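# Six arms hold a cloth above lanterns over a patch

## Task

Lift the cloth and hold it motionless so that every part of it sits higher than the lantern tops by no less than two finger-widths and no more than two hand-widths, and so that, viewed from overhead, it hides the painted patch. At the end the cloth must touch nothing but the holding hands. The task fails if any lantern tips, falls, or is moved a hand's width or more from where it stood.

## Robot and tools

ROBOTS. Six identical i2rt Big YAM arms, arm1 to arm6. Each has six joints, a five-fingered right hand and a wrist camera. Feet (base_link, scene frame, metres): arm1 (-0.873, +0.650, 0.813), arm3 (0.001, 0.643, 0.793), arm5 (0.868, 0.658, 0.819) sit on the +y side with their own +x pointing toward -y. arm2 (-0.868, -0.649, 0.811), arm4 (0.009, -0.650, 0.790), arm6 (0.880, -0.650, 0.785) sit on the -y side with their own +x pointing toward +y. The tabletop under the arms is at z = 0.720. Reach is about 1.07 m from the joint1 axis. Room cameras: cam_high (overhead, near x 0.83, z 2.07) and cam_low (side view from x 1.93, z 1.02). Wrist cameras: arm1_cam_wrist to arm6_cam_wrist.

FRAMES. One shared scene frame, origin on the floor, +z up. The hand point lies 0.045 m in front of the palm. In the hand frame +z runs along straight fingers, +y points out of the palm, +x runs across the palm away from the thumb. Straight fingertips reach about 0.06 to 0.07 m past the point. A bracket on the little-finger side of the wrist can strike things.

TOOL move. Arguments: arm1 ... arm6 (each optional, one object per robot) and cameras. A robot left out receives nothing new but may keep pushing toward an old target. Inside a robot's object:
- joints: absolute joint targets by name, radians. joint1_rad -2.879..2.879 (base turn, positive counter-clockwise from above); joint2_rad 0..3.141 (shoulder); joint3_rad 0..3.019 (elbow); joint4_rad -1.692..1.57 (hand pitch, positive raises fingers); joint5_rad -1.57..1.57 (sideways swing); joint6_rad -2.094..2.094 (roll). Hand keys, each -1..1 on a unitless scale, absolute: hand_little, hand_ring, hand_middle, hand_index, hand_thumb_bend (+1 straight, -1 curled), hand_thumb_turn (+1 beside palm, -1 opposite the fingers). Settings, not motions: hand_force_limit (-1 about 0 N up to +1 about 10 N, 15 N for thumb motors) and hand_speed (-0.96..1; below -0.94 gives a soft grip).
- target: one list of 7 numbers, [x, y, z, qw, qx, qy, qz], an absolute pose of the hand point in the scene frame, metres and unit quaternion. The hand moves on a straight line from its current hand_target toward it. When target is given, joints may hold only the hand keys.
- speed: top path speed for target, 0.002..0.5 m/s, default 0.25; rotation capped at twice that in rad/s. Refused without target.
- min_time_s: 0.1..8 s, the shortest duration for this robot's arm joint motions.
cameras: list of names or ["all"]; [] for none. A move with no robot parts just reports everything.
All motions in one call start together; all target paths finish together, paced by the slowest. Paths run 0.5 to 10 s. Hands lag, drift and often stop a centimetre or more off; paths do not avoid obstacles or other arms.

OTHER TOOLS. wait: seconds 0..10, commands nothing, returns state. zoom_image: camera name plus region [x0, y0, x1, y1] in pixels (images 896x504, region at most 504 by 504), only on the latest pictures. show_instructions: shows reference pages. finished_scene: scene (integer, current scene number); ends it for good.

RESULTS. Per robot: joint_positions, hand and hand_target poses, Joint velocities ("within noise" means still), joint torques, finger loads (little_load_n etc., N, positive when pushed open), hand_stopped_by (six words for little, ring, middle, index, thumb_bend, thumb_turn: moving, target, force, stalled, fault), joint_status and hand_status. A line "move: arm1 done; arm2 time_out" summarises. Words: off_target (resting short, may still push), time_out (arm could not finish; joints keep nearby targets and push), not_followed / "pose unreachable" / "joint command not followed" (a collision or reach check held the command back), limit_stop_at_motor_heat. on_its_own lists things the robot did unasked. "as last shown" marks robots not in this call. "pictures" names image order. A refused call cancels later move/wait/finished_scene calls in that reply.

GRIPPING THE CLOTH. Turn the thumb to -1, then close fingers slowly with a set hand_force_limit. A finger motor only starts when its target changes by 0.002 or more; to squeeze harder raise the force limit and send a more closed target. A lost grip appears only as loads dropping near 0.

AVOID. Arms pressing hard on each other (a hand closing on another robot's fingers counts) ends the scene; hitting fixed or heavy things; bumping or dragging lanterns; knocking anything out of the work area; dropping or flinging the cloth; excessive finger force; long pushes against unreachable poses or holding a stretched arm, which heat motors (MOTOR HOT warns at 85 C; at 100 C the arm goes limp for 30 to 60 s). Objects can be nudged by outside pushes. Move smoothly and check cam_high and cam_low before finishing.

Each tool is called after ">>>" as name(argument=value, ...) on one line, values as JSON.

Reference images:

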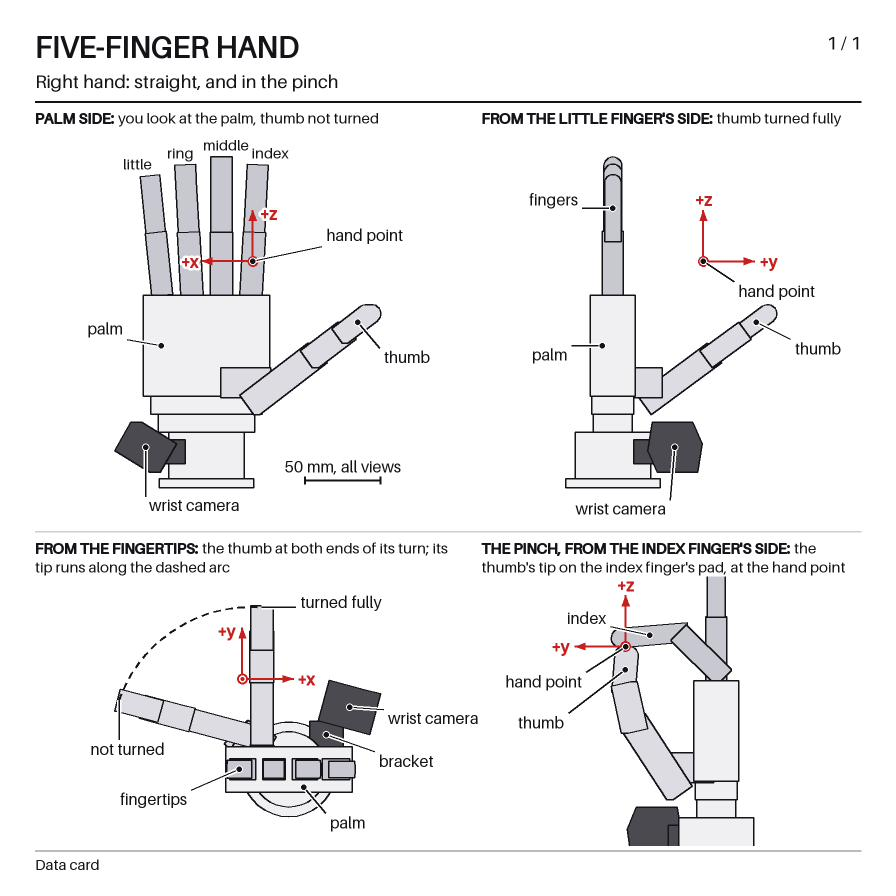

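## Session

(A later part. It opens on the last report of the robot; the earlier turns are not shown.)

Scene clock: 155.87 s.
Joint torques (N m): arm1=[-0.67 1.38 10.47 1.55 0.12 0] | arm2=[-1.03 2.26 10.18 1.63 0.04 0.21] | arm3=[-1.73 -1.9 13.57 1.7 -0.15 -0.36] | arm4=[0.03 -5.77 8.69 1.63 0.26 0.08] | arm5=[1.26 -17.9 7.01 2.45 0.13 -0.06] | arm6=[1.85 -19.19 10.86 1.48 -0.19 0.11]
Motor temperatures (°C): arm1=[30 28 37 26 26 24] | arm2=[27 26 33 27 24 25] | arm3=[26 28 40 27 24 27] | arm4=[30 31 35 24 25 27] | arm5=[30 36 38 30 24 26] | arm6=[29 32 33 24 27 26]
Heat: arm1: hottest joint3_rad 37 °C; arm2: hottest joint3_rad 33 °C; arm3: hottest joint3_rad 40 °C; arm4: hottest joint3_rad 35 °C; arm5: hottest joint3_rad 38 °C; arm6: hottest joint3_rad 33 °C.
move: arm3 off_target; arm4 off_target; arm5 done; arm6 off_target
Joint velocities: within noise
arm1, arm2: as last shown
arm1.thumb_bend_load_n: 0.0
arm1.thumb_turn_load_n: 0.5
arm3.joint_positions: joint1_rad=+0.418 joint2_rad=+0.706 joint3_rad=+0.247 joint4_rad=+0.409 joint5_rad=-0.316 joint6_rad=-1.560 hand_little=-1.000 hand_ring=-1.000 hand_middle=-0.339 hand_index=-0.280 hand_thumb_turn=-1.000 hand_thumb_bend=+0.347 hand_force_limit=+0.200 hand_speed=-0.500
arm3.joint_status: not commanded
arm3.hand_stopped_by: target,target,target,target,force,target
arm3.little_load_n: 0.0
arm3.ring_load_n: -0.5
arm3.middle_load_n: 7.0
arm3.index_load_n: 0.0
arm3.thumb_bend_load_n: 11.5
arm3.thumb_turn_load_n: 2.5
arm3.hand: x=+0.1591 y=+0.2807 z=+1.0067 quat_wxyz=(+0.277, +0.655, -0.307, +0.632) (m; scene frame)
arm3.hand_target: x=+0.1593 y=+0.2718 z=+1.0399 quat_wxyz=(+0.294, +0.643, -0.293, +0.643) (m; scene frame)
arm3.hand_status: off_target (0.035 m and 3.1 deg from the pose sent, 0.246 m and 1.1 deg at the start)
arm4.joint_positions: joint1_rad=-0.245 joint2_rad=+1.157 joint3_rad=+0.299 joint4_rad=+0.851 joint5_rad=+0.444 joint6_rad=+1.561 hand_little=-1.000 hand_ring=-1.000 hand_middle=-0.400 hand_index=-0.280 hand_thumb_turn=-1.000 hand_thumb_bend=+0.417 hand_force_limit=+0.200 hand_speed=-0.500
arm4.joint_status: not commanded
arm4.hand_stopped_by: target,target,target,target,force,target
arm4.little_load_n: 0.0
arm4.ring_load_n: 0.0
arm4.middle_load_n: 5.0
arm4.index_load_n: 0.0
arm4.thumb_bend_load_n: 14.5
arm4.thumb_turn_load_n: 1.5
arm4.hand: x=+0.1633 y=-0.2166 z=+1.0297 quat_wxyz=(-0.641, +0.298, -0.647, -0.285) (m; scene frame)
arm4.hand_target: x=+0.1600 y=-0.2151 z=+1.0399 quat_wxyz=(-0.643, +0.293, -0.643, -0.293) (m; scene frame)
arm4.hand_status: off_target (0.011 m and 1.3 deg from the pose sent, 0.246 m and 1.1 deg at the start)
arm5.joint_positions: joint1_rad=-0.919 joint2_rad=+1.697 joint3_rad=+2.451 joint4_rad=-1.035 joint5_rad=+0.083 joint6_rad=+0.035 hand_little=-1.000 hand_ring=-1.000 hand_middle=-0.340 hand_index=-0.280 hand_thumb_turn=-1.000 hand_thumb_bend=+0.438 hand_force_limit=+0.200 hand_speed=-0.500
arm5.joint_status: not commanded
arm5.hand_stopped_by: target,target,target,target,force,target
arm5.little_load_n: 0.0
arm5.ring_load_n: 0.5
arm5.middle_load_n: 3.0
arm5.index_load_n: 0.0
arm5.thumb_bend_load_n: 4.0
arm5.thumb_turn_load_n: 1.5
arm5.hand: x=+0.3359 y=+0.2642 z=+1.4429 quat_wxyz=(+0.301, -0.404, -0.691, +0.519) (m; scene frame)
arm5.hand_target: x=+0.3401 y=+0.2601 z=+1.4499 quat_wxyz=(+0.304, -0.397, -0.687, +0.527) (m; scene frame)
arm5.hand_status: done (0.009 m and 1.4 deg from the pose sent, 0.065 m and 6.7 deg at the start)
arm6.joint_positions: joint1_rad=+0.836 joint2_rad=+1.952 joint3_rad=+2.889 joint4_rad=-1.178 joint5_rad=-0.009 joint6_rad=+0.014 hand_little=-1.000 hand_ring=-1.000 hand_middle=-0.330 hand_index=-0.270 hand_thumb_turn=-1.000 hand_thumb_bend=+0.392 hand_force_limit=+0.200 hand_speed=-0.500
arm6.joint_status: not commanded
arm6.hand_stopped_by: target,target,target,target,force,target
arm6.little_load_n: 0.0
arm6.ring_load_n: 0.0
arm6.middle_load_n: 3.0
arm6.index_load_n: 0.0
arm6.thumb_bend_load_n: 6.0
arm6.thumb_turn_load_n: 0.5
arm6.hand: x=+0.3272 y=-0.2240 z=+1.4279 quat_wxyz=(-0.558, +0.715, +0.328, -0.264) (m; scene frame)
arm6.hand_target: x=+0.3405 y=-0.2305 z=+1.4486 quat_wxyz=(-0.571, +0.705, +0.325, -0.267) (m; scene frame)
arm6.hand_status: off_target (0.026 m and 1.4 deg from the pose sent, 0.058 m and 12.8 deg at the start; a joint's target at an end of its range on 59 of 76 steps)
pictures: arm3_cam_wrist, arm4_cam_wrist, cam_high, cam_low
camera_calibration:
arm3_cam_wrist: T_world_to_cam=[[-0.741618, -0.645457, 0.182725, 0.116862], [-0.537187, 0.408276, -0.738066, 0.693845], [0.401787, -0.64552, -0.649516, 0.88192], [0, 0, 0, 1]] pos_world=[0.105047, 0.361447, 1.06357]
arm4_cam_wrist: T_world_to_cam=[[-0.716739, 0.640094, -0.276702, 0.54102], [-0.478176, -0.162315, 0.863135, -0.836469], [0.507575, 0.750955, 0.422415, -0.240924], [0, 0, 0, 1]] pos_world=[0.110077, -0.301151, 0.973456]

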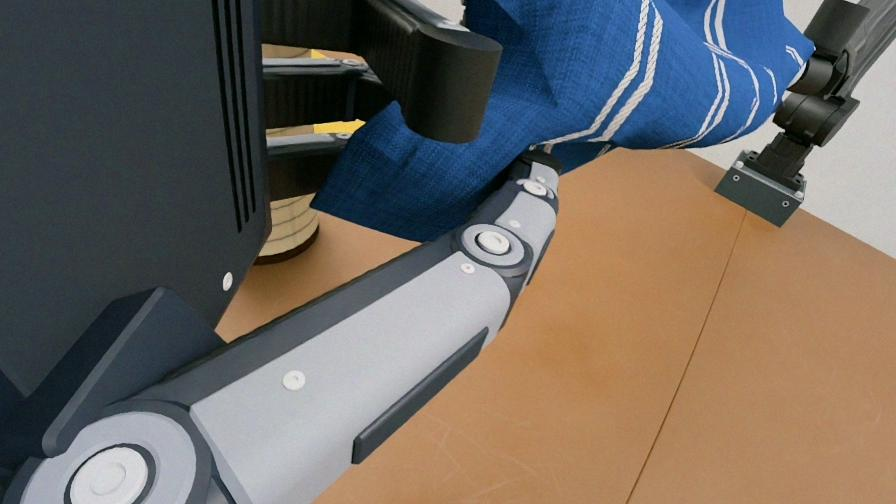

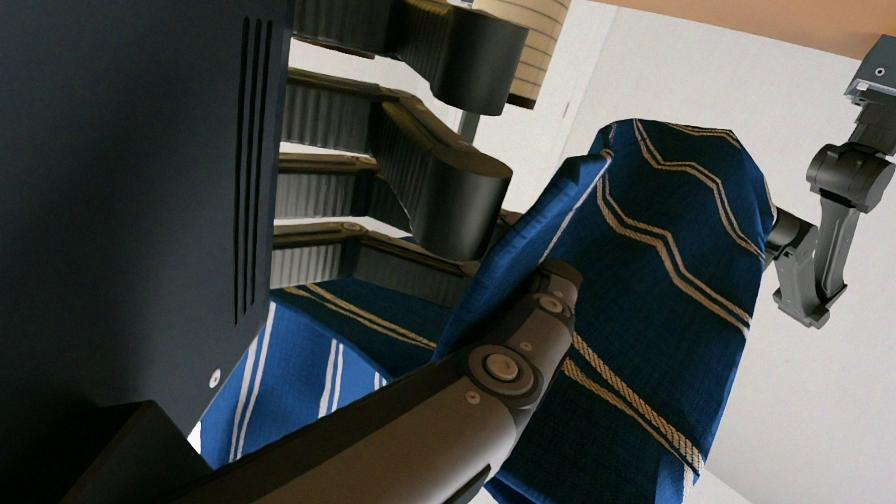

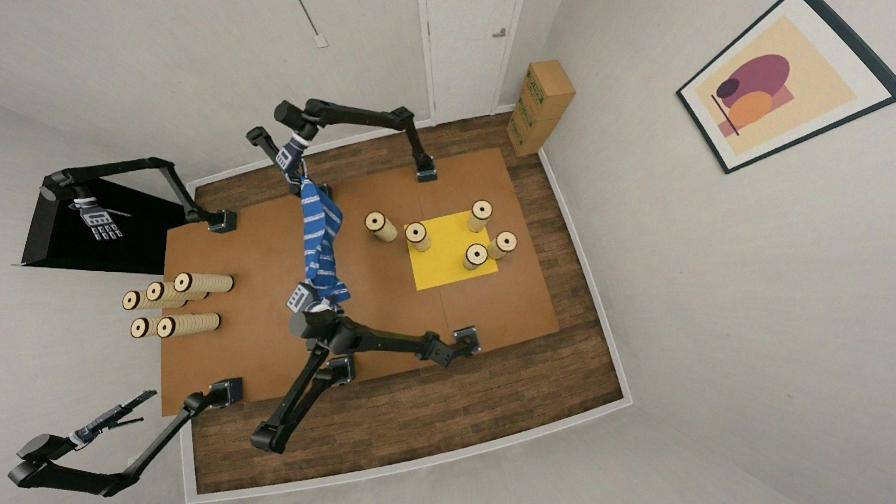

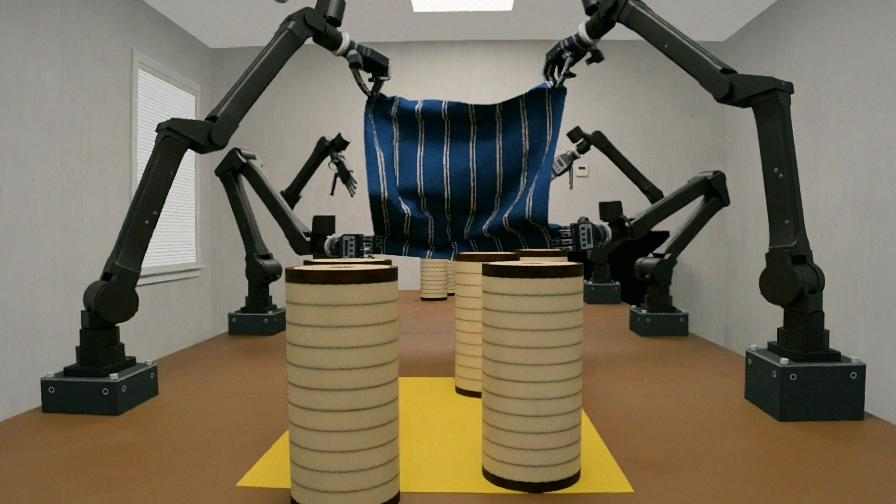

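>>> move(arm3={"target": [0.08, 0.27, 1.17, 0.2933, 0.6435, -0.2932, 0.6435], "speed": 0.15}, arm4={"target": [0.08, -0.225, 1.15, 0.6434, -0.2933, 0.6434, 0.2933], "speed": 0.15}, arm5={"target": [0.46, 0.26, 1.38, -0.25, 0.4330, 0.75, -0.4330], "speed": 0.15}, arm6={"target": [0.46, -0.24, 1.38, 0.4698, -0.8138, -0.2962, 0.1710], "speed": 0.15}, cameras=["cam_high", "cam_low"])

>>> move(arm3={"target": [0.08, 0.27, 1.20, 0.2933, 0.6435, -0.2932, 0.6435], "speed": 0.15}, arm4={"target": [0.08, -0.225, 1.18, 0.6434, -0.2933, 0.6434, 0.2933], "speed": 0.15}, arm5={"target": [0.62, 0.26, 1.25, -0.1751, 0.4683, 0.8112, -0.3033], "speed": 0.15}, arm6={"target": [0.62, -0.24, 1.25, 0.3383, -0.9048, -0.2424, 0.0906], "speed": 0.15}, cameras=["arm3_cam_wrist", "arm4_cam_wrist", "arm5_cam_wrist", "arm6_cam_wrist", "cam_high", "cam_low"])

Scene clock: 158.07 s.
Joint torques (N m): arm1=[-0.73 1.26 10.47 1.58 0.13 0] | arm2=[-1.03 2.26 10.17 1.65 0.03 0.21] | arm3=[-1.9 0.26 14.9 1.55 -0.13 -0.35] | arm4=[0.15 -2.37 15.2 1.48 0.24 0.02] | arm5=[1.26 -14.86 7.25 1.09 0.21 0.11] | arm6=[1.38 -15.91 7.28 1.18 0.11 0.22]
Motor temperatures (°C): arm1=[30 28 37 26 26 24] | arm2=[27 26 33 27 24 25] | arm3=[26 28 40 27 24 27] | arm4=[30 31 36 24 25 27] | arm5=[30 36 38 30 24 26] | arm6=[29 32 33 24 27 26]
Heat: arm1: hottest joint3_rad 37 °C; arm2: hottest joint3_rad 33 °C; arm3: hottest joint3_rad 40 °C; arm4: hottest joint3_rad 36 °C; arm5: hottest joint3_rad 38 °C; arm6: hottest joint3_rad 33 °C.
move: arm3 off_target; arm4 off_target; arm5 done; arm6 done
Joint velocities: within noise
arm1, arm2: as last shown
arm1.thumb_turn_load_n: 0.0
arm3.joint_positions: joint1_rad=+0.012 joint2_rad=+0.534 joint3_rad=+0.543 joint4_rad=-0.053 joint5_rad=-0.724 joint6_rad=-1.561 hand_little=-1.000 hand_ring=-1.000 hand_middle=-0.339 hand_index=-0.280 hand_thumb_turn=-1.000 hand_thumb_bend=+0.347 hand_force_limit=+0.200 hand_speed=-0.500
arm3.joint_status: not commanded
arm3.hand_stopped_by: target,target,target,target,force,target
arm3.little_load_n: 0.0
arm3.ring_load_n: 0.5
arm3.middle_load_n: 7.5
arm3.index_load_n: 0.0
arm3.thumb_bend_load_n: 11.5
arm3.thumb_turn_load_n: 2.5
arm3.hand: x=+0.0838 y=+0.2732 z=+1.1353 quat_wxyz=(+0.273, +0.649, -0.308, +0.639) (m; scene frame)
arm3.hand_target: x=+0.0800 y=+0.2716 z=+1.1693 quat_wxyz=(+0.294, +0.643, -0.293, +0.643) (m; scene frame)
arm3.hand_status: off_target (0.035 m and 3.0 deg from the pose sent, 0.182 m and 3.1 deg at the start)
arm4.joint_positions: joint1_rad=+0.077 joint2_rad=+0.773 joint3_rad=+0.411 joint4_rad=+0.322 joint5_rad=+0.767 joint6_rad=+1.561 hand_little=-1.000 hand_ring=-1.000 hand_middle=-0.400 hand_index=-0.280 hand_thumb_turn=-1.000 hand_thumb_bend=+0.417 hand_force_limit=+0.200 hand_speed=-0.500
arm4.joint_status: not commanded
arm4.hand_stopped_by: target,target,target,target,force,target
arm4.little_load_n: 0.0
arm4.ring_load_n: 0.0
arm4.middle_load_n: 5.0
arm4.index_load_n: 0.0
arm4.thumb_bend_load_n: 14.0
arm4.thumb_turn_load_n: 2.0
arm4.hand: x=+0.0838 y=-0.2315 z=+1.1147 quat_wxyz=(-0.637, +0.309, -0.651, -0.273) (m; scene frame)
arm4.hand_target: x=+0.0800 y=-0.2270 z=+1.1497 quat_wxyz=(-0.643, +0.293, -0.643, -0.294) (m; scene frame)
arm4.hand_status: off_target (0.036 m and 3.2 deg from the pose sent, 0.147 m and 1.2 deg at the start)
arm5.joint_positions: joint1_rad=-0.761 joint2_rad=+1.504 joint3_rad=+2.171 joint4_rad=-1.191 joint5_rad=+0.208 joint6_rad=+0.120 hand_little=-1.000 hand_ring=-1.000 hand_middle=-0.340 hand_index=-0.280 hand_thumb_turn=-1.000 hand_thumb_bend=+0.438 hand_force_limit=+0.200 hand_speed=-0.500
arm5.joint_status: not commanded
arm5.hand_stopped_by: target,target,target,target,force,target
arm5.little_load_n: 0.0
arm5.ring_load_n: 0.0
arm5.middle_load_n: 2.5
arm5.index_load_n: 0.0
arm5.thumb_bend_load_n: 4.0
arm5.thumb_turn_load_n: 1.5
arm5.hand: x=+0.4526 y=+0.2604 z=+1.3802 quat_wxyz=(+0.255, -0.431, -0.749, +0.434) (m; scene frame)
arm5.hand_target: x=+0.4600 y=+0.2600 z=+1.3800 quat_wxyz=(+0.250, -0.433, -0.750, +0.433) (m; scene frame)
arm5.hand_status: done (0.007 m and 0.6 deg from the pose sent, 0.139 m and 13.7 deg at the start)
arm6.joint_positions: joint1_rad=+0.731 joint2_rad=+1.678 joint3_rad=+2.490 joint4_rad=-1.335 joint5_rad=+0.044 joint6_rad=+0.021 hand_little=-1.000 hand_ring=-1.000 hand_middle=-0.330 hand_index=-0.270 hand_thumb_turn=-1.000 hand_thumb_bend=+0.392 hand_force_limit=+0.200 hand_speed=-0.500
arm6.joint_status: not commanded
arm6.hand_stopped_by: target,target,target,target,force,target
arm6.little_load_n: 0.0
arm6.ring_load_n: 0.0
arm6.middle_load_n: 2.5
arm6.index_load_n: 0.0
arm6.thumb_bend_load_n: 6.5
arm6.thumb_turn_load_n: 0.5
arm6.hand: x=+0.4522 y=-0.2355 z=+1.3769 quat_wxyz=(-0.472, +0.810, +0.302, -0.171) (m; scene frame)
arm6.hand_target: x=+0.4598 y=-0.2400 z=+1.3801 quat_wxyz=(-0.470, +0.814, +0.296, -0.171) (m; scene frame)
arm6.hand_status: done (0.010 m and 0.8 deg from the pose sent, 0.142 m and 18.9 deg at the start)
pictures: cam_high, cam_low

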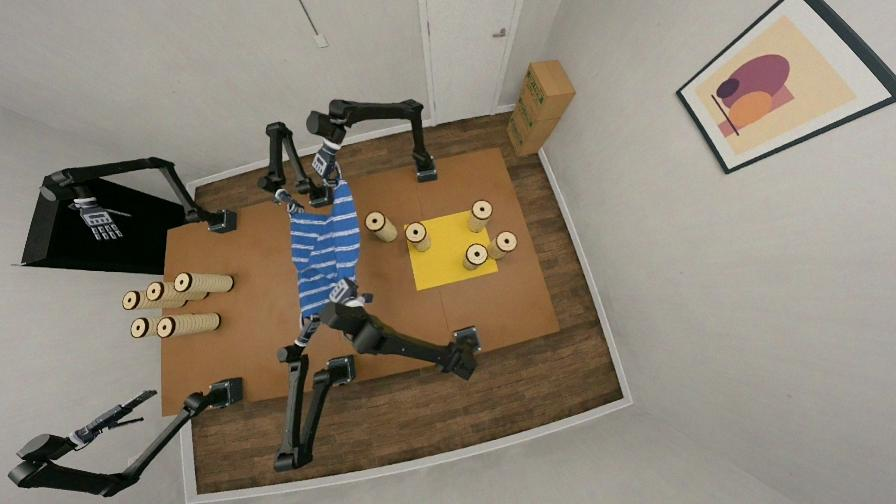

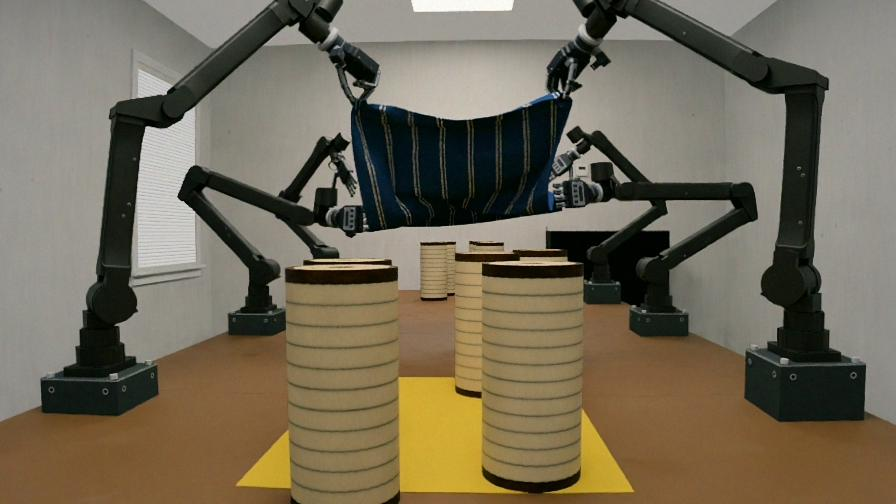

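Scene clock: 160.33 s.
Joint torques (N m): arm1=[-0.62 1.32 10.47 1.57 0.12 0] | arm2=[-0.97 2.37 10.14 1.62 0.04 0.21] | arm3=[-1.85 1.08 15.01 1.58 -0.03 -0.34] | arm4=[0.09 -2.55 15.76 1.43 0.16 0.02] | arm5=[1.44 -12.4 7.79 0.61 0.31 0.11] | arm6=[1.08 -13.68 8.5 0.87 -0.22 0.03]
Motor temperatures (°C): arm1=[30 28 37 26 26 24] | arm2=[27 26 33 27 24 25] | arm3=[26 28 41 27 24 27] | arm4=[30 31 36 24 25 27] | arm5=[30 36 37 30 24 26] | arm6=[29 32 32 24 27 26]
Heat: arm1: hottest joint3_rad 37 °C; arm2: hottest joint3_rad 33 °C; arm3: hottest joint3_rad 41 °C; arm4: hottest joint3_rad 36 °C; arm5: hottest joint3_rad 37 °C; arm6: hottest joint2_rad 32 °C.
move: arm3 off_target; arm4 off_target; arm5 done; arm6 done
Joint velocities: within noise
arm1.joint_positions: joint1_rad=+0.018 joint2_rad=+0.630 joint3_rad=+1.401 joint4_rad=-1.422 joint5_rad=+0.224 joint6_rad=-1.070 hand_little=+1.000 hand_ring=+1.000 hand_middle=+1.000 hand_index=+1.000 hand_thumb_turn=+1.000 hand_thumb_bend=+1.000 hand_force_limit=+0.000 hand_speed=-0.800
arm1.joint_status: not commanded
arm1.hand_stopped_by: target,target,target,target,target,target
arm1.little_load_n: 0.0
arm1.ring_load_n: 0.0
arm1.middle_load_n: 0.0
arm1.index_load_n: 0.0
arm1.thumb_bend_load_n: 0.0
arm1.thumb_turn_load_n: 0.0
arm1.hand: x=-0.9440 y=+0.4511 z=+1.2901 quat_wxyz=(+0.315, +0.418, -0.786, +0.328) (m; scene frame)
arm1.hand_target: x=-0.9438 y=+0.4520 z=+1.2992 quat_wxyz=(+0.320, +0.415, -0.783, +0.337) (m; scene frame)
arm1.hand_status: not commanded
arm2.joint_positions: joint1_rad=-0.513 joint2_rad=+0.626 joint3_rad=+1.341 joint4_rad=-1.519 joint5_rad=+0.203 joint6_rad=-1.266 hand_little=+1.000 hand_ring=+1.000 hand_middle=+1.000 hand_index=+1.000 hand_thumb_turn=+1.000 hand_thumb_bend=+1.000 hand_force_limit=+0.000 hand_speed=-0.800
arm2.joint_status: not commanded
arm2.hand_stopped_by: target,target,target,target,target,target
arm2.little_load_n: 0.0
arm2.ring_load_n: 0.0
arm2.middle_load_n: 0.0
arm2.index_load_n: 0.0
arm2.thumb_bend_load_n: 0.0
arm2.thumb_turn_load_n: 0.0
arm2.hand: x=-0.6956 y=-0.5366 z=+1.2517 quat_wxyz=(-0.153, +0.879, +0.285, +0.350) (m; scene frame)
arm2.hand_target: x=-0.6954 y=-0.5363 z=+1.2625 quat_wxyz=(-0.162, +0.874, +0.282, +0.360) (m; scene frame)
arm2.hand_status: not commanded
arm3.joint_positions: joint1_rad=+0.012 joint2_rad=+0.536 joint3_rad=+0.622 joint4_rad=-0.124 joint5_rad=-0.728 joint6_rad=-1.561 hand_little=-1.000 hand_ring=-1.000 hand_middle=-0.339 hand_index=-0.280 hand_thumb_turn=-1.000 hand_thumb_bend=+0.347 hand_force_limit=+0.200 hand_speed=-0.500
arm3.joint_status: not commanded
arm3.hand_stopped_by: target,target,target,target,force,target
arm3.little_load_n: 0.0
arm3.ring_load_n: 0.0
arm3.middle_load_n: 7.5
arm3.index_load_n: 0.0
arm3.thumb_bend_load_n: 11.5
arm3.thumb_turn_load_n: 2.5
arm3.hand: x=+0.0843 y=+0.2739 z=+1.1669 quat_wxyz=(+0.274, +0.649, -0.305, +0.640) (m; scene frame)
arm3.hand_target: x=+0.0799 y=+0.2717 z=+1.1993 quat_wxyz=(+0.294, +0.643, -0.293, +0.644) (m; scene frame)
arm3.hand_status: off_target (0.034 m and 2.7 deg from the pose sent, 0.065 m and 3.0 deg at the start)
arm4.joint_positions: joint1_rad=+0.077 joint2_rad=+0.744 joint3_rad=+0.476 joint4_rad=+0.222 joint5_rad=+0.769 joint6_rad=+1.561 hand_little=-1.000 hand_ring=-1.000 hand_middle=-0.400 hand_index=-0.280 hand_thumb_turn=-1.000 hand_thumb_bend=+0.417 hand_force_limit=+0.200 hand_speed=-0.500
arm4.joint_status: not commanded
arm4.hand_stopped_by: target,target,target,target,force,target
arm4.little_load_n: 0.0
arm4.ring_load_n: 0.0
arm4.middle_load_n: 5.0
arm4.index_load_n: 0.0
arm4.thumb_bend_load_n: 14.0
arm4.thumb_turn_load_n: 2.0
arm4.hand: x=+0.0841 y=-0.2294 z=+1.1408 quat_wxyz=(-0.637, +0.311, -0.652, -0.271) (m; scene frame)
arm4.hand_target: x=+0.0801 y=-0.2273 z=+1.1794 quat_wxyz=(-0.643, +0.293, -0.643, -0.294) (m; scene frame)
arm4.hand_status: off_target (0.040 m and 3.5 deg from the pose sent, 0.066 m and 3.2 deg at the start)
arm5.joint_positions: joint1_rad=-0.499 joint2_rad=+1.317 joint3_rad=+1.757 joint4_rad=-1.349 joint5_rad=+0.321 joint6_rad=+0.392 hand_little=-1.000 hand_ring=-1.000 hand_middle=-0.340 hand_index=-0.280 hand_thumb_turn=-1.000 hand_thumb_bend=+0.438 hand_force_limit=+0.200 hand_speed=-0.500
arm5.joint_status: not commanded
arm5.hand_stopped_by: target,target,target,target,force,target
arm5.little_load_n: 0.0
arm5.ring_load_n: 0.0
arm5.middle_load_n: 2.5
arm5.index_load_n: 0.0
arm5.thumb_bend_load_n: 4.0
arm5.thumb_turn_load_n: 1.5
arm5.hand: x=+0.6123 y=+0.2573 z=+1.2488 quat_wxyz=(+0.178, -0.468, -0.811, +0.304) (m; scene frame)
arm5.hand_target: x=+0.6199 y=+0.2599 z=+1.2498 quat_wxyz=(+0.175, -0.468, -0.811, +0.303) (m; scene frame)
arm5.hand_status: done (0.008 m and 0.4 deg from the pose sent, 0.212 m and 19.4 deg at the start)
arm6.joint_positions: joint1_rad=+0.470 joint2_rad=+1.420 joint3_rad=+1.936 joint4_rad=-1.368 joint5_rad=-0.018 joint6_rad=-0.012 hand_little=-1.000 hand_ring=-1.000 hand_middle=-0.330 hand_index=-0.270 hand_thumb_turn=-1.000 hand_thumb_bend=+0.392 hand_force_limit=+0.200 hand_speed=-0.500
arm6.joint_status: not commanded
arm6.hand_stopped_by: target,target,target,target,force,target
arm6.little_load_n: 0.0
arm6.ring_load_n: 0.0
arm6.middle_load_n: 3.0
arm6.index_load_n: 0.5
arm6.thumb_bend_load_n: 6.0
arm6.thumb_turn_load_n: 1.0
arm6.hand: x=+0.6139 y=-0.2329 z=+1.2484 quat_wxyz=(-0.341, +0.904, +0.239, -0.092) (m; scene frame)
arm6.hand_target: x=+0.6200 y=-0.2399 z=+1.2500 quat_wxyz=(-0.338, +0.905, +0.242, -0.091) (m; scene frame)
arm6.hand_status: done (0.009 m and 0.5 deg from the pose sent, 0.210 m and 22.0 deg at the start)
pictures: arm3_cam_wrist, arm4_cam_wrist, arm5_cam_wrist, arm6_cam_wrist, cam_high, cam_low
camera_calibration:
arm3_cam_wrist: T_world_to_cam=[[-0.741579, -0.648152, 0.173087, 0.03979], [-0.524941, 0.399974, -0.751304, 0.791421], [0.417729, -0.648012, -0.636854, 0.996269], [0, 0, 0, 1]] pos_world=[0.0287863, 0.354837, 1.22219]
arm4_cam_wrist: T_world_to_cam=[[-0.713613, 0.630926, -0.30445, 0.55252], [-0.482087, -0.126962, 0.866875, -0.968138], [0.50828, 0.765385, 0.394763, -0.203275], [0, 0, 0, 1]] pos_world=[0.0308787, -0.315932, 1.08772]
arm5_cam_wrist: T_world_to_cam=[[0.49659, 0.595034, -0.631929, 0.330809], [0.833418, -0.530286, 0.155601, -0.553529], [-0.242515, -0.60393, -0.759246, 1.3646], [0, 0, 0, 1]] pos_world=[0.627982, 0.333752, 1.33125]
arm6_cam_wrist: T_world_to_cam=[[0.609246, -0.487912, -0.625109, 0.289977], [-0.543257, -0.831062, 0.119192, 0.0112725], [-0.57766, 0.266978, -0.771383, 1.49513], [0, 0, 0, 1]] pos_world=[0.693134, -0.248316, 1.33324]

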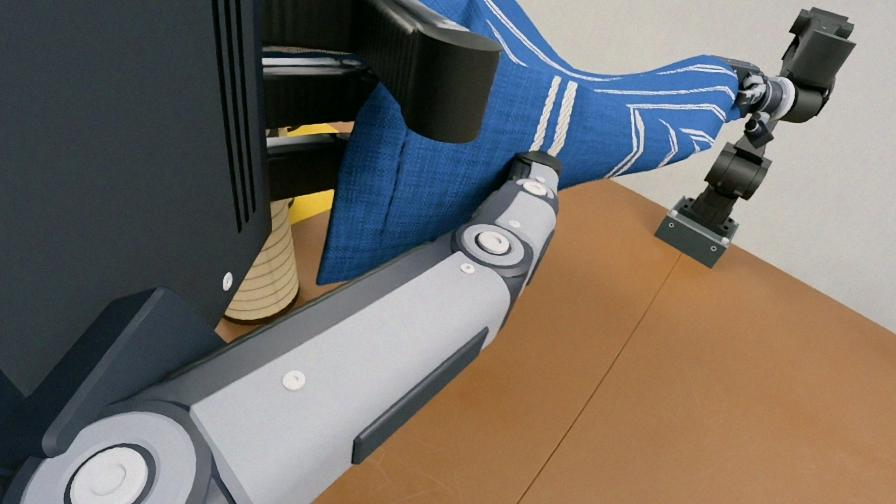

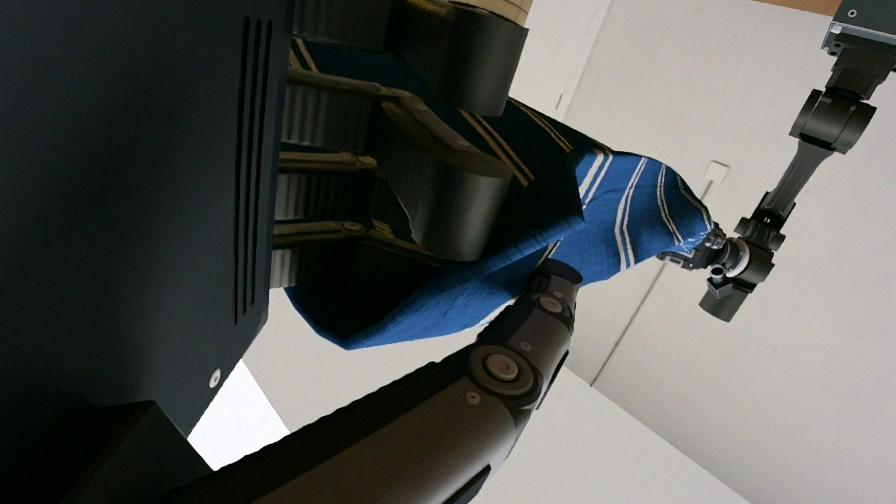

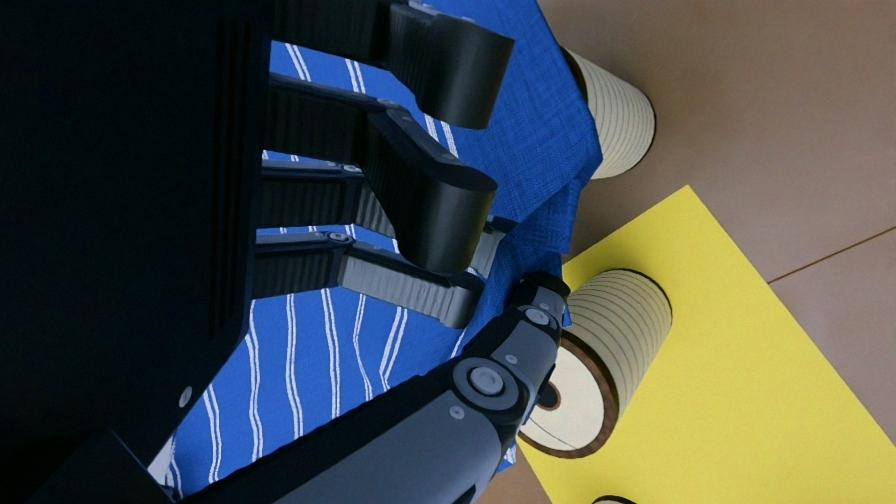

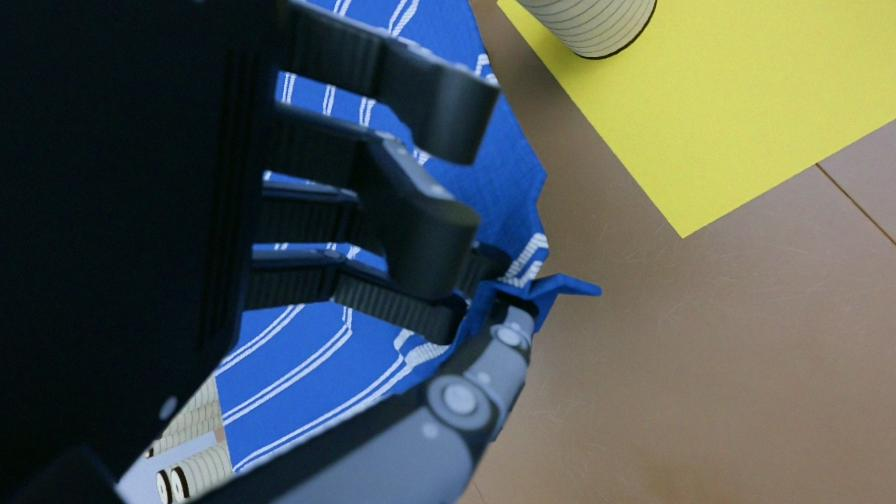

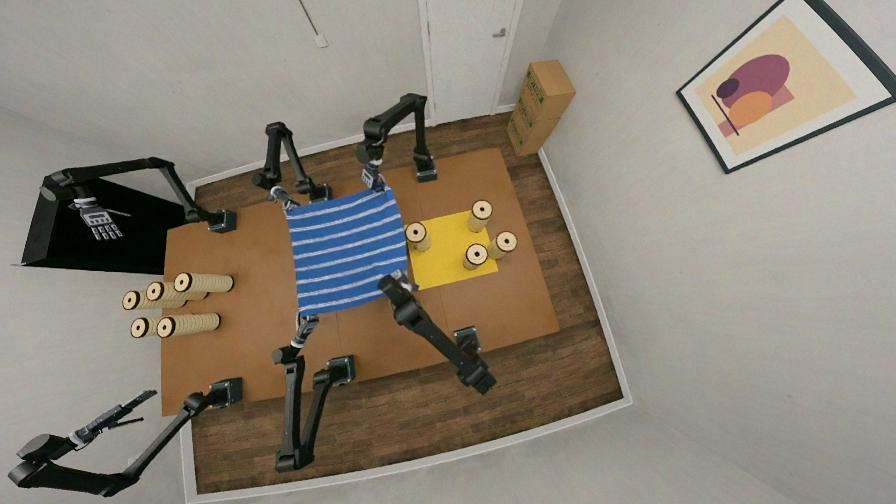

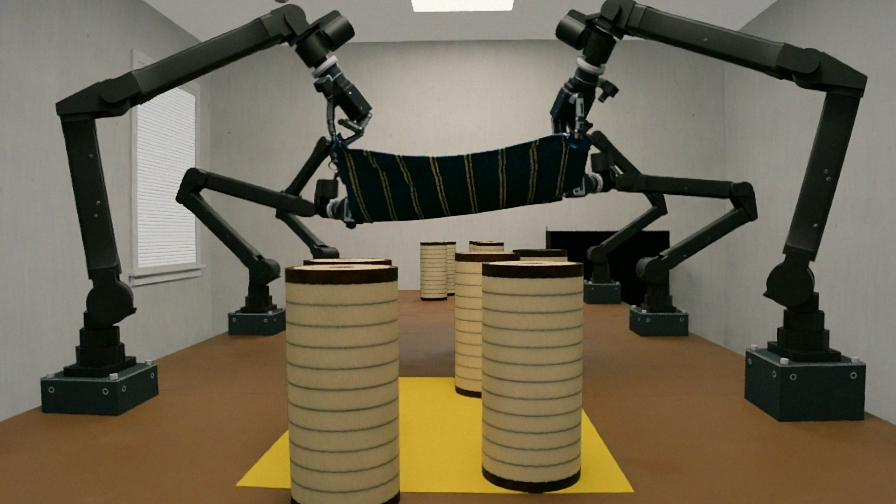

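>>> move(arm3={"target": [0.23, 0.265, 1.20, 0.2933, 0.6435, -0.2932, 0.6435], "speed": 0.15}, arm4={"target": [0.23, -0.235, 1.20, 0.6434, -0.2933, 0.6434, 0.2933], "speed": 0.15}, arm5={"target": [0.79, 0.25, 1.22, -0.12836, 0.34329, 0.8715, -0.32585], "speed": 0.15}, arm6={"target": [0.78, -0.245, 1.22, 0.3449, -0.9225, -0.1626, 0.0608], "speed": 0.15}, cameras=["cam_high", "cam_low"])

>>> move(arm3={"target": [0.37, 0.26, 1.19, 0.2215, 0.6716, -0.2214, 0.6716], "speed": 0.15}, arm4={"target": [0.37, -0.24, 1.20, 0.6715, -0.2215, 0.6715, 0.2215], "speed": 0.15}, arm5={"target": [0.945, 0.24, 1.20, -0.08176, 0.21866, 0.9108, -0.34054], "speed": 0.15}, arm6={"target": [0.93, -0.245, 1.20, 0.34722, -0.92866, -0.12226, 0.04571], "speed": 0.15}, cameras=["cam_high", "cam_low"])

Scene clock: 163.10 s.
Joint torques (N m): arm1=[-0.67 1.32 10.47 1.59 0.12 0] | arm2=[-0.97 2.2 10.15 1.62 0.04 0.21] | arm3=[0.38 -1.38 15.15 3.29 0.21 -0.34] | arm4=[-1.55 -2.14 16.1 2.52 -0.06 0.11] | arm5=[1.55 -9.7 7.83 1.36 0.2 0.11] | arm6=[1.26 -10.46 8.64 1.94 -0.31 0.09]
Motor temperatures (°C): arm1=[30 28 37 26 26 24] | arm2=[27 26 33 27 24 25] | arm3=[26 28 41 27 24 27] | arm4=[30 31 37 24 25 27] | arm5=[30 35 37 30 24 26] | arm6=[29 32 32 24 27 26]
Heat: arm1: hottest joint3_rad 37 °C; arm2: hottest joint3_rad 33 °C; arm3: hottest joint3_rad 41 °C; arm4: hottest joint3_rad 37 °C; arm5: hottest joint3_rad 37 °C; arm6: hottest joint2_rad 32 °C.
move: arm3 off_target; arm4 off_target; arm5 done; arm6 done
Joint velocities: within noise
arm1, arm2: as last shown
arm3.joint_positions: joint1_rad=+0.658 joint2_rad=+0.715 joint3_rad=+0.678 joint4_rad=-0.035 joint5_rad=-0.064 joint6_rad=-1.561 hand_little=-1.000 hand_ring=-1.000 hand_middle=-0.339 hand_index=-0.280 hand_thumb_turn=-1.000 hand_thumb_bend=+0.347 hand_force_limit=+0.200 hand_speed=-0.500
arm3.joint_status: not commanded
arm3.hand_stopped_by: target,target,target,target,force,target
arm3.little_load_n: 0.0
arm3.ring_load_n: 0.0
arm3.middle_load_n: 7.5
arm3.index_load_n: 0.0
arm3.thumb_bend_load_n: 11.5
arm3.thumb_turn_load_n: 2.5
arm3.hand: x=+0.2215 y=+0.2698 z=+1.1577 quat_wxyz=(+0.280, +0.663, -0.311, +0.620) (m; scene frame)
arm3.hand_target: x=+0.2283 y=+0.2676 z=+1.1993 quat_wxyz=(+0.293, +0.643, -0.293, +0.644) (m; scene frame)
arm3.hand_status: off_target (0.043 m and 4.3 deg from the pose sent, 0.150 m and 2.7 deg at the start)
arm4.joint_positions: joint1_rad=-0.500 joint2_rad=+0.811 joint3_rad=+0.566 joint4_rad=+0.192 joint5_rad=+0.175 joint6_rad=+1.561 hand_little=-1.000 hand_ring=-1.000 hand_middle=-0.400 hand_index=-0.280 hand_thumb_turn=-1.000 hand_thumb_bend=+0.417 hand_force_limit=+0.200 hand_speed=-0.500
arm4.joint_status: not commanded
arm4.hand_stopped_by: target,target,target,target,force,target
arm4.little_load_n: 0.0
arm4.ring_load_n: 0.0
arm4.middle_load_n: 5.5
arm4.index_load_n: 0.0
arm4.thumb_bend_load_n: 13.5
arm4.thumb_turn_load_n: 2.0
arm4.hand: x=+0.2212 y=-0.2398 z=+1.1601 quat_wxyz=(-0.624, +0.312, -0.659, -0.280) (m; scene frame)
arm4.hand_target: x=+0.2284 y=-0.2375 z=+1.1993 quat_wxyz=(-0.644, +0.293, -0.643, -0.293) (m; scene frame)
arm4.hand_status: off_target (0.041 m and 3.8 deg from the pose sent, 0.158 m and 3.5 deg at the start)
arm5.joint_positions: joint1_rad=-0.103 joint2_rad=+1.160 joint3_rad=+1.547 joint4_rad=-1.346 joint5_rad=+0.387 joint6_rad=+0.477 hand_little=-1.000 hand_ring=-1.000 hand_middle=-0.340 hand_index=-0.280 hand_thumb_turn=-1.000 hand_thumb_bend=+0.438 hand_force_limit=+0.200 hand_speed=-0.500
arm5.joint_status: not commanded
arm5.hand_stopped_by: target,target,target,target,force,target
arm5.little_load_n: 0.0
arm5.ring_load_n: 0.0
arm5.middle_load_n: 2.5
arm5.index_load_n: 0.5
arm5.thumb_bend_load_n: 3.5
arm5.thumb_turn_load_n: 1.0
arm5.hand: x=+0.7840 y=+0.2501 z=+1.2170 quat_wxyz=(+0.135, -0.343, -0.874, +0.318) (m; scene frame)
arm5.hand_target: x=+0.7899 y=+0.2501 z=+1.2200 quat_wxyz=(+0.128, -0.343, -0.872, +0.326) (m; scene frame)
arm5.hand_status: done (0.007 m and 1.2 deg from the pose sent, 0.180 m and 17.0 deg at the start)
arm6.joint_positions: joint1_rad=+0.102 joint2_rad=+1.228 joint3_rad=+1.677 joint4_rad=-1.342 joint5_rad=-0.144 joint6_rad=-0.160 hand_little=-1.000 hand_ring=-1.000 hand_middle=-0.330 hand_index=-0.270 hand_thumb_turn=-1.000 hand_thumb_bend=+0.392 hand_force_limit=+0.200 hand_speed=-0.500
arm6.joint_status: not commanded
arm6.hand_stopped_by: target,target,target,target,force,target
arm6.little_load_n: 0.0
arm6.ring_load_n: 0.0
arm6.middle_load_n: 3.0
arm6.index_load_n: 0.0
arm6.thumb_bend_load_n: 5.5
arm6.thumb_turn_load_n: 1.0
arm6.hand: x=+0.7777 y=-0.2442 z=+1.2165 quat_wxyz=(-0.334, +0.927, +0.160, -0.062) (m; scene frame)
arm6.hand_target: x=+0.7800 y=-0.2450 z=+1.2201 quat_wxyz=(-0.345, +0.922, +0.163, -0.061) (m; scene frame)
arm6.hand_status: done (0.004 m and 1.4 deg from the pose sent, 0.169 m and 9.7 deg at the start)
pictures: cam_high, cam_low

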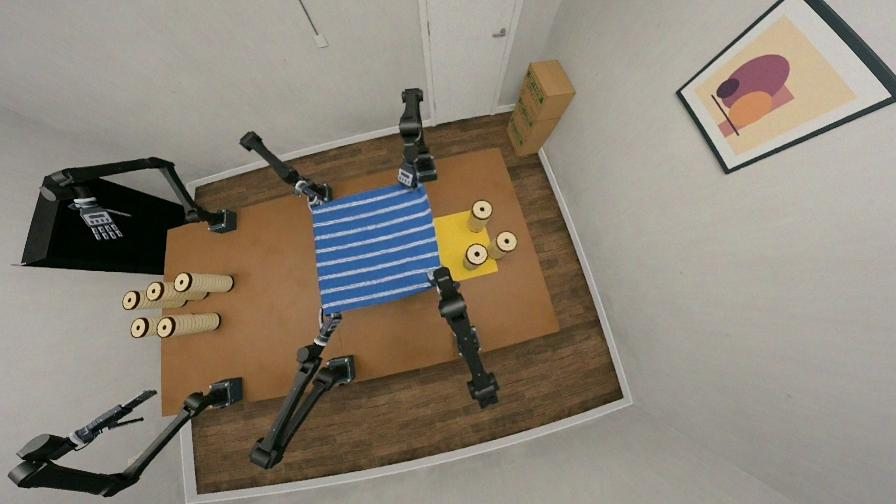

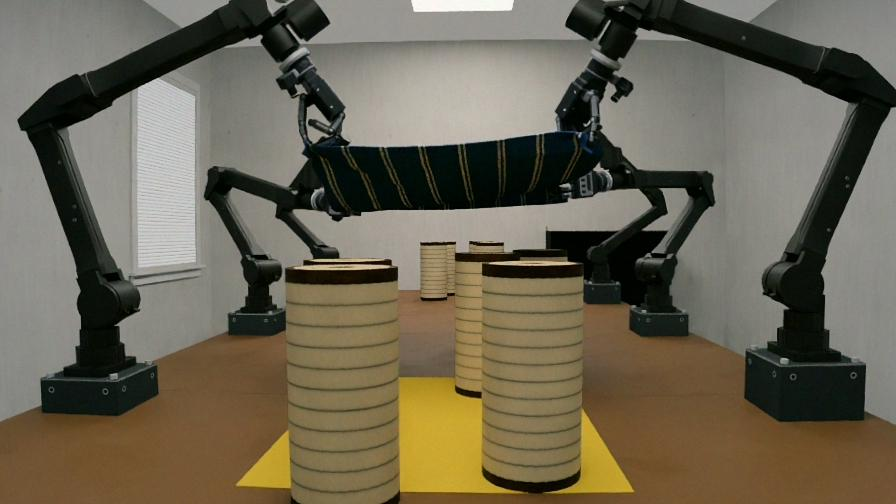

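Scene clock: 165.00 s.
Joint torques (N m): arm1=[-0.62 1.32 10.48 1.57 0.12 -0.01] | arm2=[-0.97 2.2 10.14 1.63 0.04 0.21] | arm3=[0.09 -4.78 14.78 3.34 0.08 -0.36] | arm4=[-1.61 -5.13 15.69 2.97 0.14 0.14] | arm5=[2.14 -7.41 8.21 1.29 0.08 0.11] | arm6=[0.62 -7.82 9.02 1.18 -0.29 0.03]
Motor temperatures (°C): arm1=[30 28 37 26 26 24] | arm2=[27 26 33 27 24 25] | arm3=[26 28 41 27 24 27] | arm4=[30 31 37 24 25 27] | arm5=[30 35 37 30 24 26] | arm6=[29 32 32 24 27 26]
Heat: arm1: hottest joint3_rad 37 °C; arm2: hottest joint3_rad 33 °C; arm3: hottest joint3_rad 41 °C; arm4: hottest joint3_rad 37 °C; arm5: hottest joint3_rad 37 °C; arm6: hottest joint2_rad 32 °C.
move: arm3 off_target; arm4 off_target; arm5 off_target; arm6 done
Joint velocities: arm1=[within noise] | arm2=[within noise] | arm3=[within noise] | arm4=[within noise] | arm5=[0.005 0.005 0.032 -0.051 -0.081 -0.007] | arm6=[within noise]
arm1, arm2: as last shown
arm3.joint_positions: joint1_rad=+0.855 joint2_rad=+0.998 joint3_rad=+0.795 joint4_rad=+0.135 joint5_rad=-0.084 joint6_rad=-1.561 hand_little=-1.000 hand_ring=-1.000 hand_middle=-0.339 hand_index=-0.280 hand_thumb_turn=-1.000 hand_thumb_bend=+0.347 hand_force_limit=+0.200 hand_speed=-0.500
arm3.joint_status: not commanded
arm3.hand_stopped_by: target,target,target,target,force,target
arm3.little_load_n: 0.0
arm3.ring_load_n: 0.0
arm3.middle_load_n: 7.5
arm3.index_load_n: 0.0
arm3.thumb_bend_load_n: 11.5
arm3.thumb_turn_load_n: 2.0
arm3.hand: x=+0.3577 y=+0.2655 z=+1.1518 quat_wxyz=(+0.211, +0.691, -0.237, +0.649) (m; scene frame)
arm3.hand_target: x=+0.3680 y=+0.2621 z=+1.1897 quat_wxyz=(+0.221, +0.671, -0.221, +0.672) (m; scene frame)
arm3.hand_status: off_target (0.040 m and 4.0 deg from the pose sent, 0.152 m and 13.7 deg at the start)
arm4.joint_positions: joint1_rad=-0.731 joint2_rad=+1.060 joint3_rad=+0.707 joint4_rad=+0.291 joint5_rad=+0.156 joint6_rad=+1.561 hand_little=-1.000 hand_ring=-1.000 hand_middle=-0.400 hand_index=-0.280 hand_thumb_turn=-1.000 hand_thumb_bend=+0.417 hand_force_limit=+0.200 hand_speed=-0.500
arm4.joint_status: not commanded
arm4.hand_stopped_by: target,target,target,target,force,target
arm4.little_load_n: 0.0
arm4.ring_load_n: 0.5
arm4.middle_load_n: 5.0
arm4.index_load_n: 0.5
arm4.thumb_bend_load_n: 14.0
arm4.thumb_turn_load_n: 2.0
arm4.hand: x=+0.3567 y=-0.2431 z=+1.1597 quat_wxyz=(-0.648, +0.242, -0.691, -0.211) (m; scene frame)
arm4.hand_target: x=+0.3677 y=-0.2422 z=+1.1993 quat_wxyz=(-0.671, +0.222, -0.671, -0.222) (m; scene frame)
arm4.hand_status: off_target (0.043 m and 4.4 deg from the pose sent, 0.154 m and 13.6 deg at the start)
arm5.joint_positions: joint1_rad=+0.290 joint2_rad=+1.153 joint3_rad=+1.506 joint4_rad=-1.333 joint5_rad=+0.462 joint6_rad=+0.582 hand_little=-1.000 hand_ring=-1.000 hand_middle=-0.340 hand_index=-0.280 hand_thumb_turn=-1.000 hand_thumb_bend=+0.438 hand_force_limit=+0.200 hand_speed=-0.500
arm5.joint_status: not commanded
arm5.hand_stopped_by: target,target,target,target,force,target
arm5.little_load_n: 0.0
arm5.ring_load_n: 0.0
arm5.middle_load_n: 2.5
arm5.index_load_n: 1.5
arm5.thumb_bend_load_n: 4.0
arm5.thumb_turn_load_n: 1.5
arm5.hand: x=+0.9346 y=+0.2444 z=+1.2054 quat_wxyz=(+0.088, -0.222, -0.908, +0.343) (m; scene frame)
arm5.hand_target: x=+0.9449 y=+0.2403 z=+1.2000 quat_wxyz=(+0.082, -0.219, -0.911, +0.340) (m; scene frame)
arm5.hand_status: off_target (0.013 m and 1.0 deg from the pose sent, 0.162 m and 16.3 deg at the start)
arm6.joint_positions: joint1_rad=-0.313 joint2_rad=+1.211 joint3_rad=+1.631 joint4_rad=-1.341 joint5_rad=-0.352 joint6_rad=-0.428 hand_little=-1.000 hand_ring=-1.000 hand_middle=-0.330 hand_index=-0.270 hand_thumb_turn=-1.000 hand_thumb_bend=+0.392 hand_force_limit=+0.200 hand_speed=-0.500
arm6.joint_status: not commanded
arm6.hand_stopped_by: target,target,target,target,force,target
arm6.little_load_n: 0.0
arm6.ring_load_n: 0.0
arm6.middle_load_n: 3.0
arm6.index_load_n: -0.5
arm6.thumb_bend_load_n: 5.5
arm6.thumb_turn_load_n: 0.5
arm6.hand: x=+0.9259 y=-0.2474 z=+1.2066 quat_wxyz=(-0.354, +0.926, +0.122, -0.045) (m; scene frame)
arm6.hand_target: x=+0.9299 y=-0.2451 z=+1.2000 quat_wxyz=(-0.347, +0.929, +0.122, -0.046) (m; scene frame)
arm6.hand_status: done (0.008 m and 0.8 deg from the pose sent, 0.153 m and 4.9 deg at the start)
pictures: cam_high, cam_low

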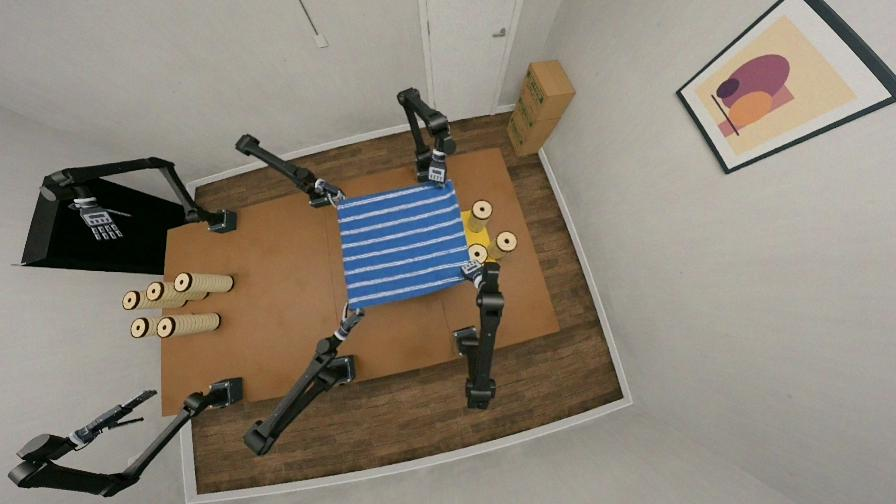

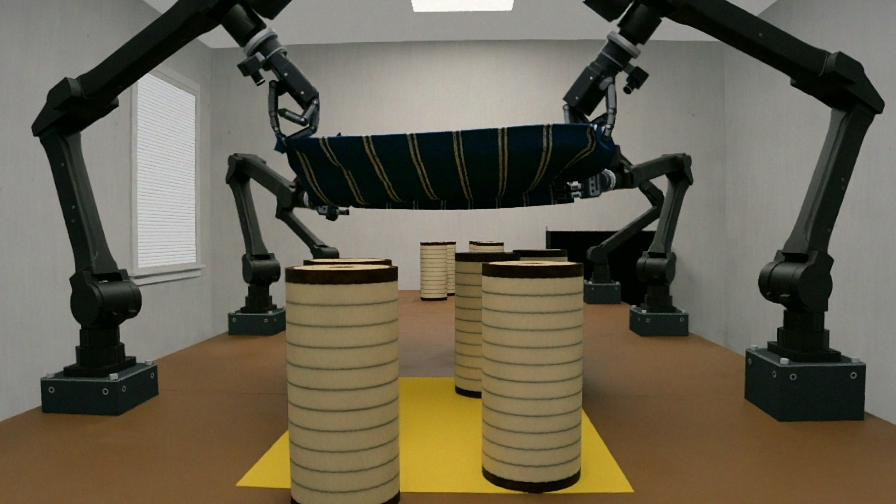

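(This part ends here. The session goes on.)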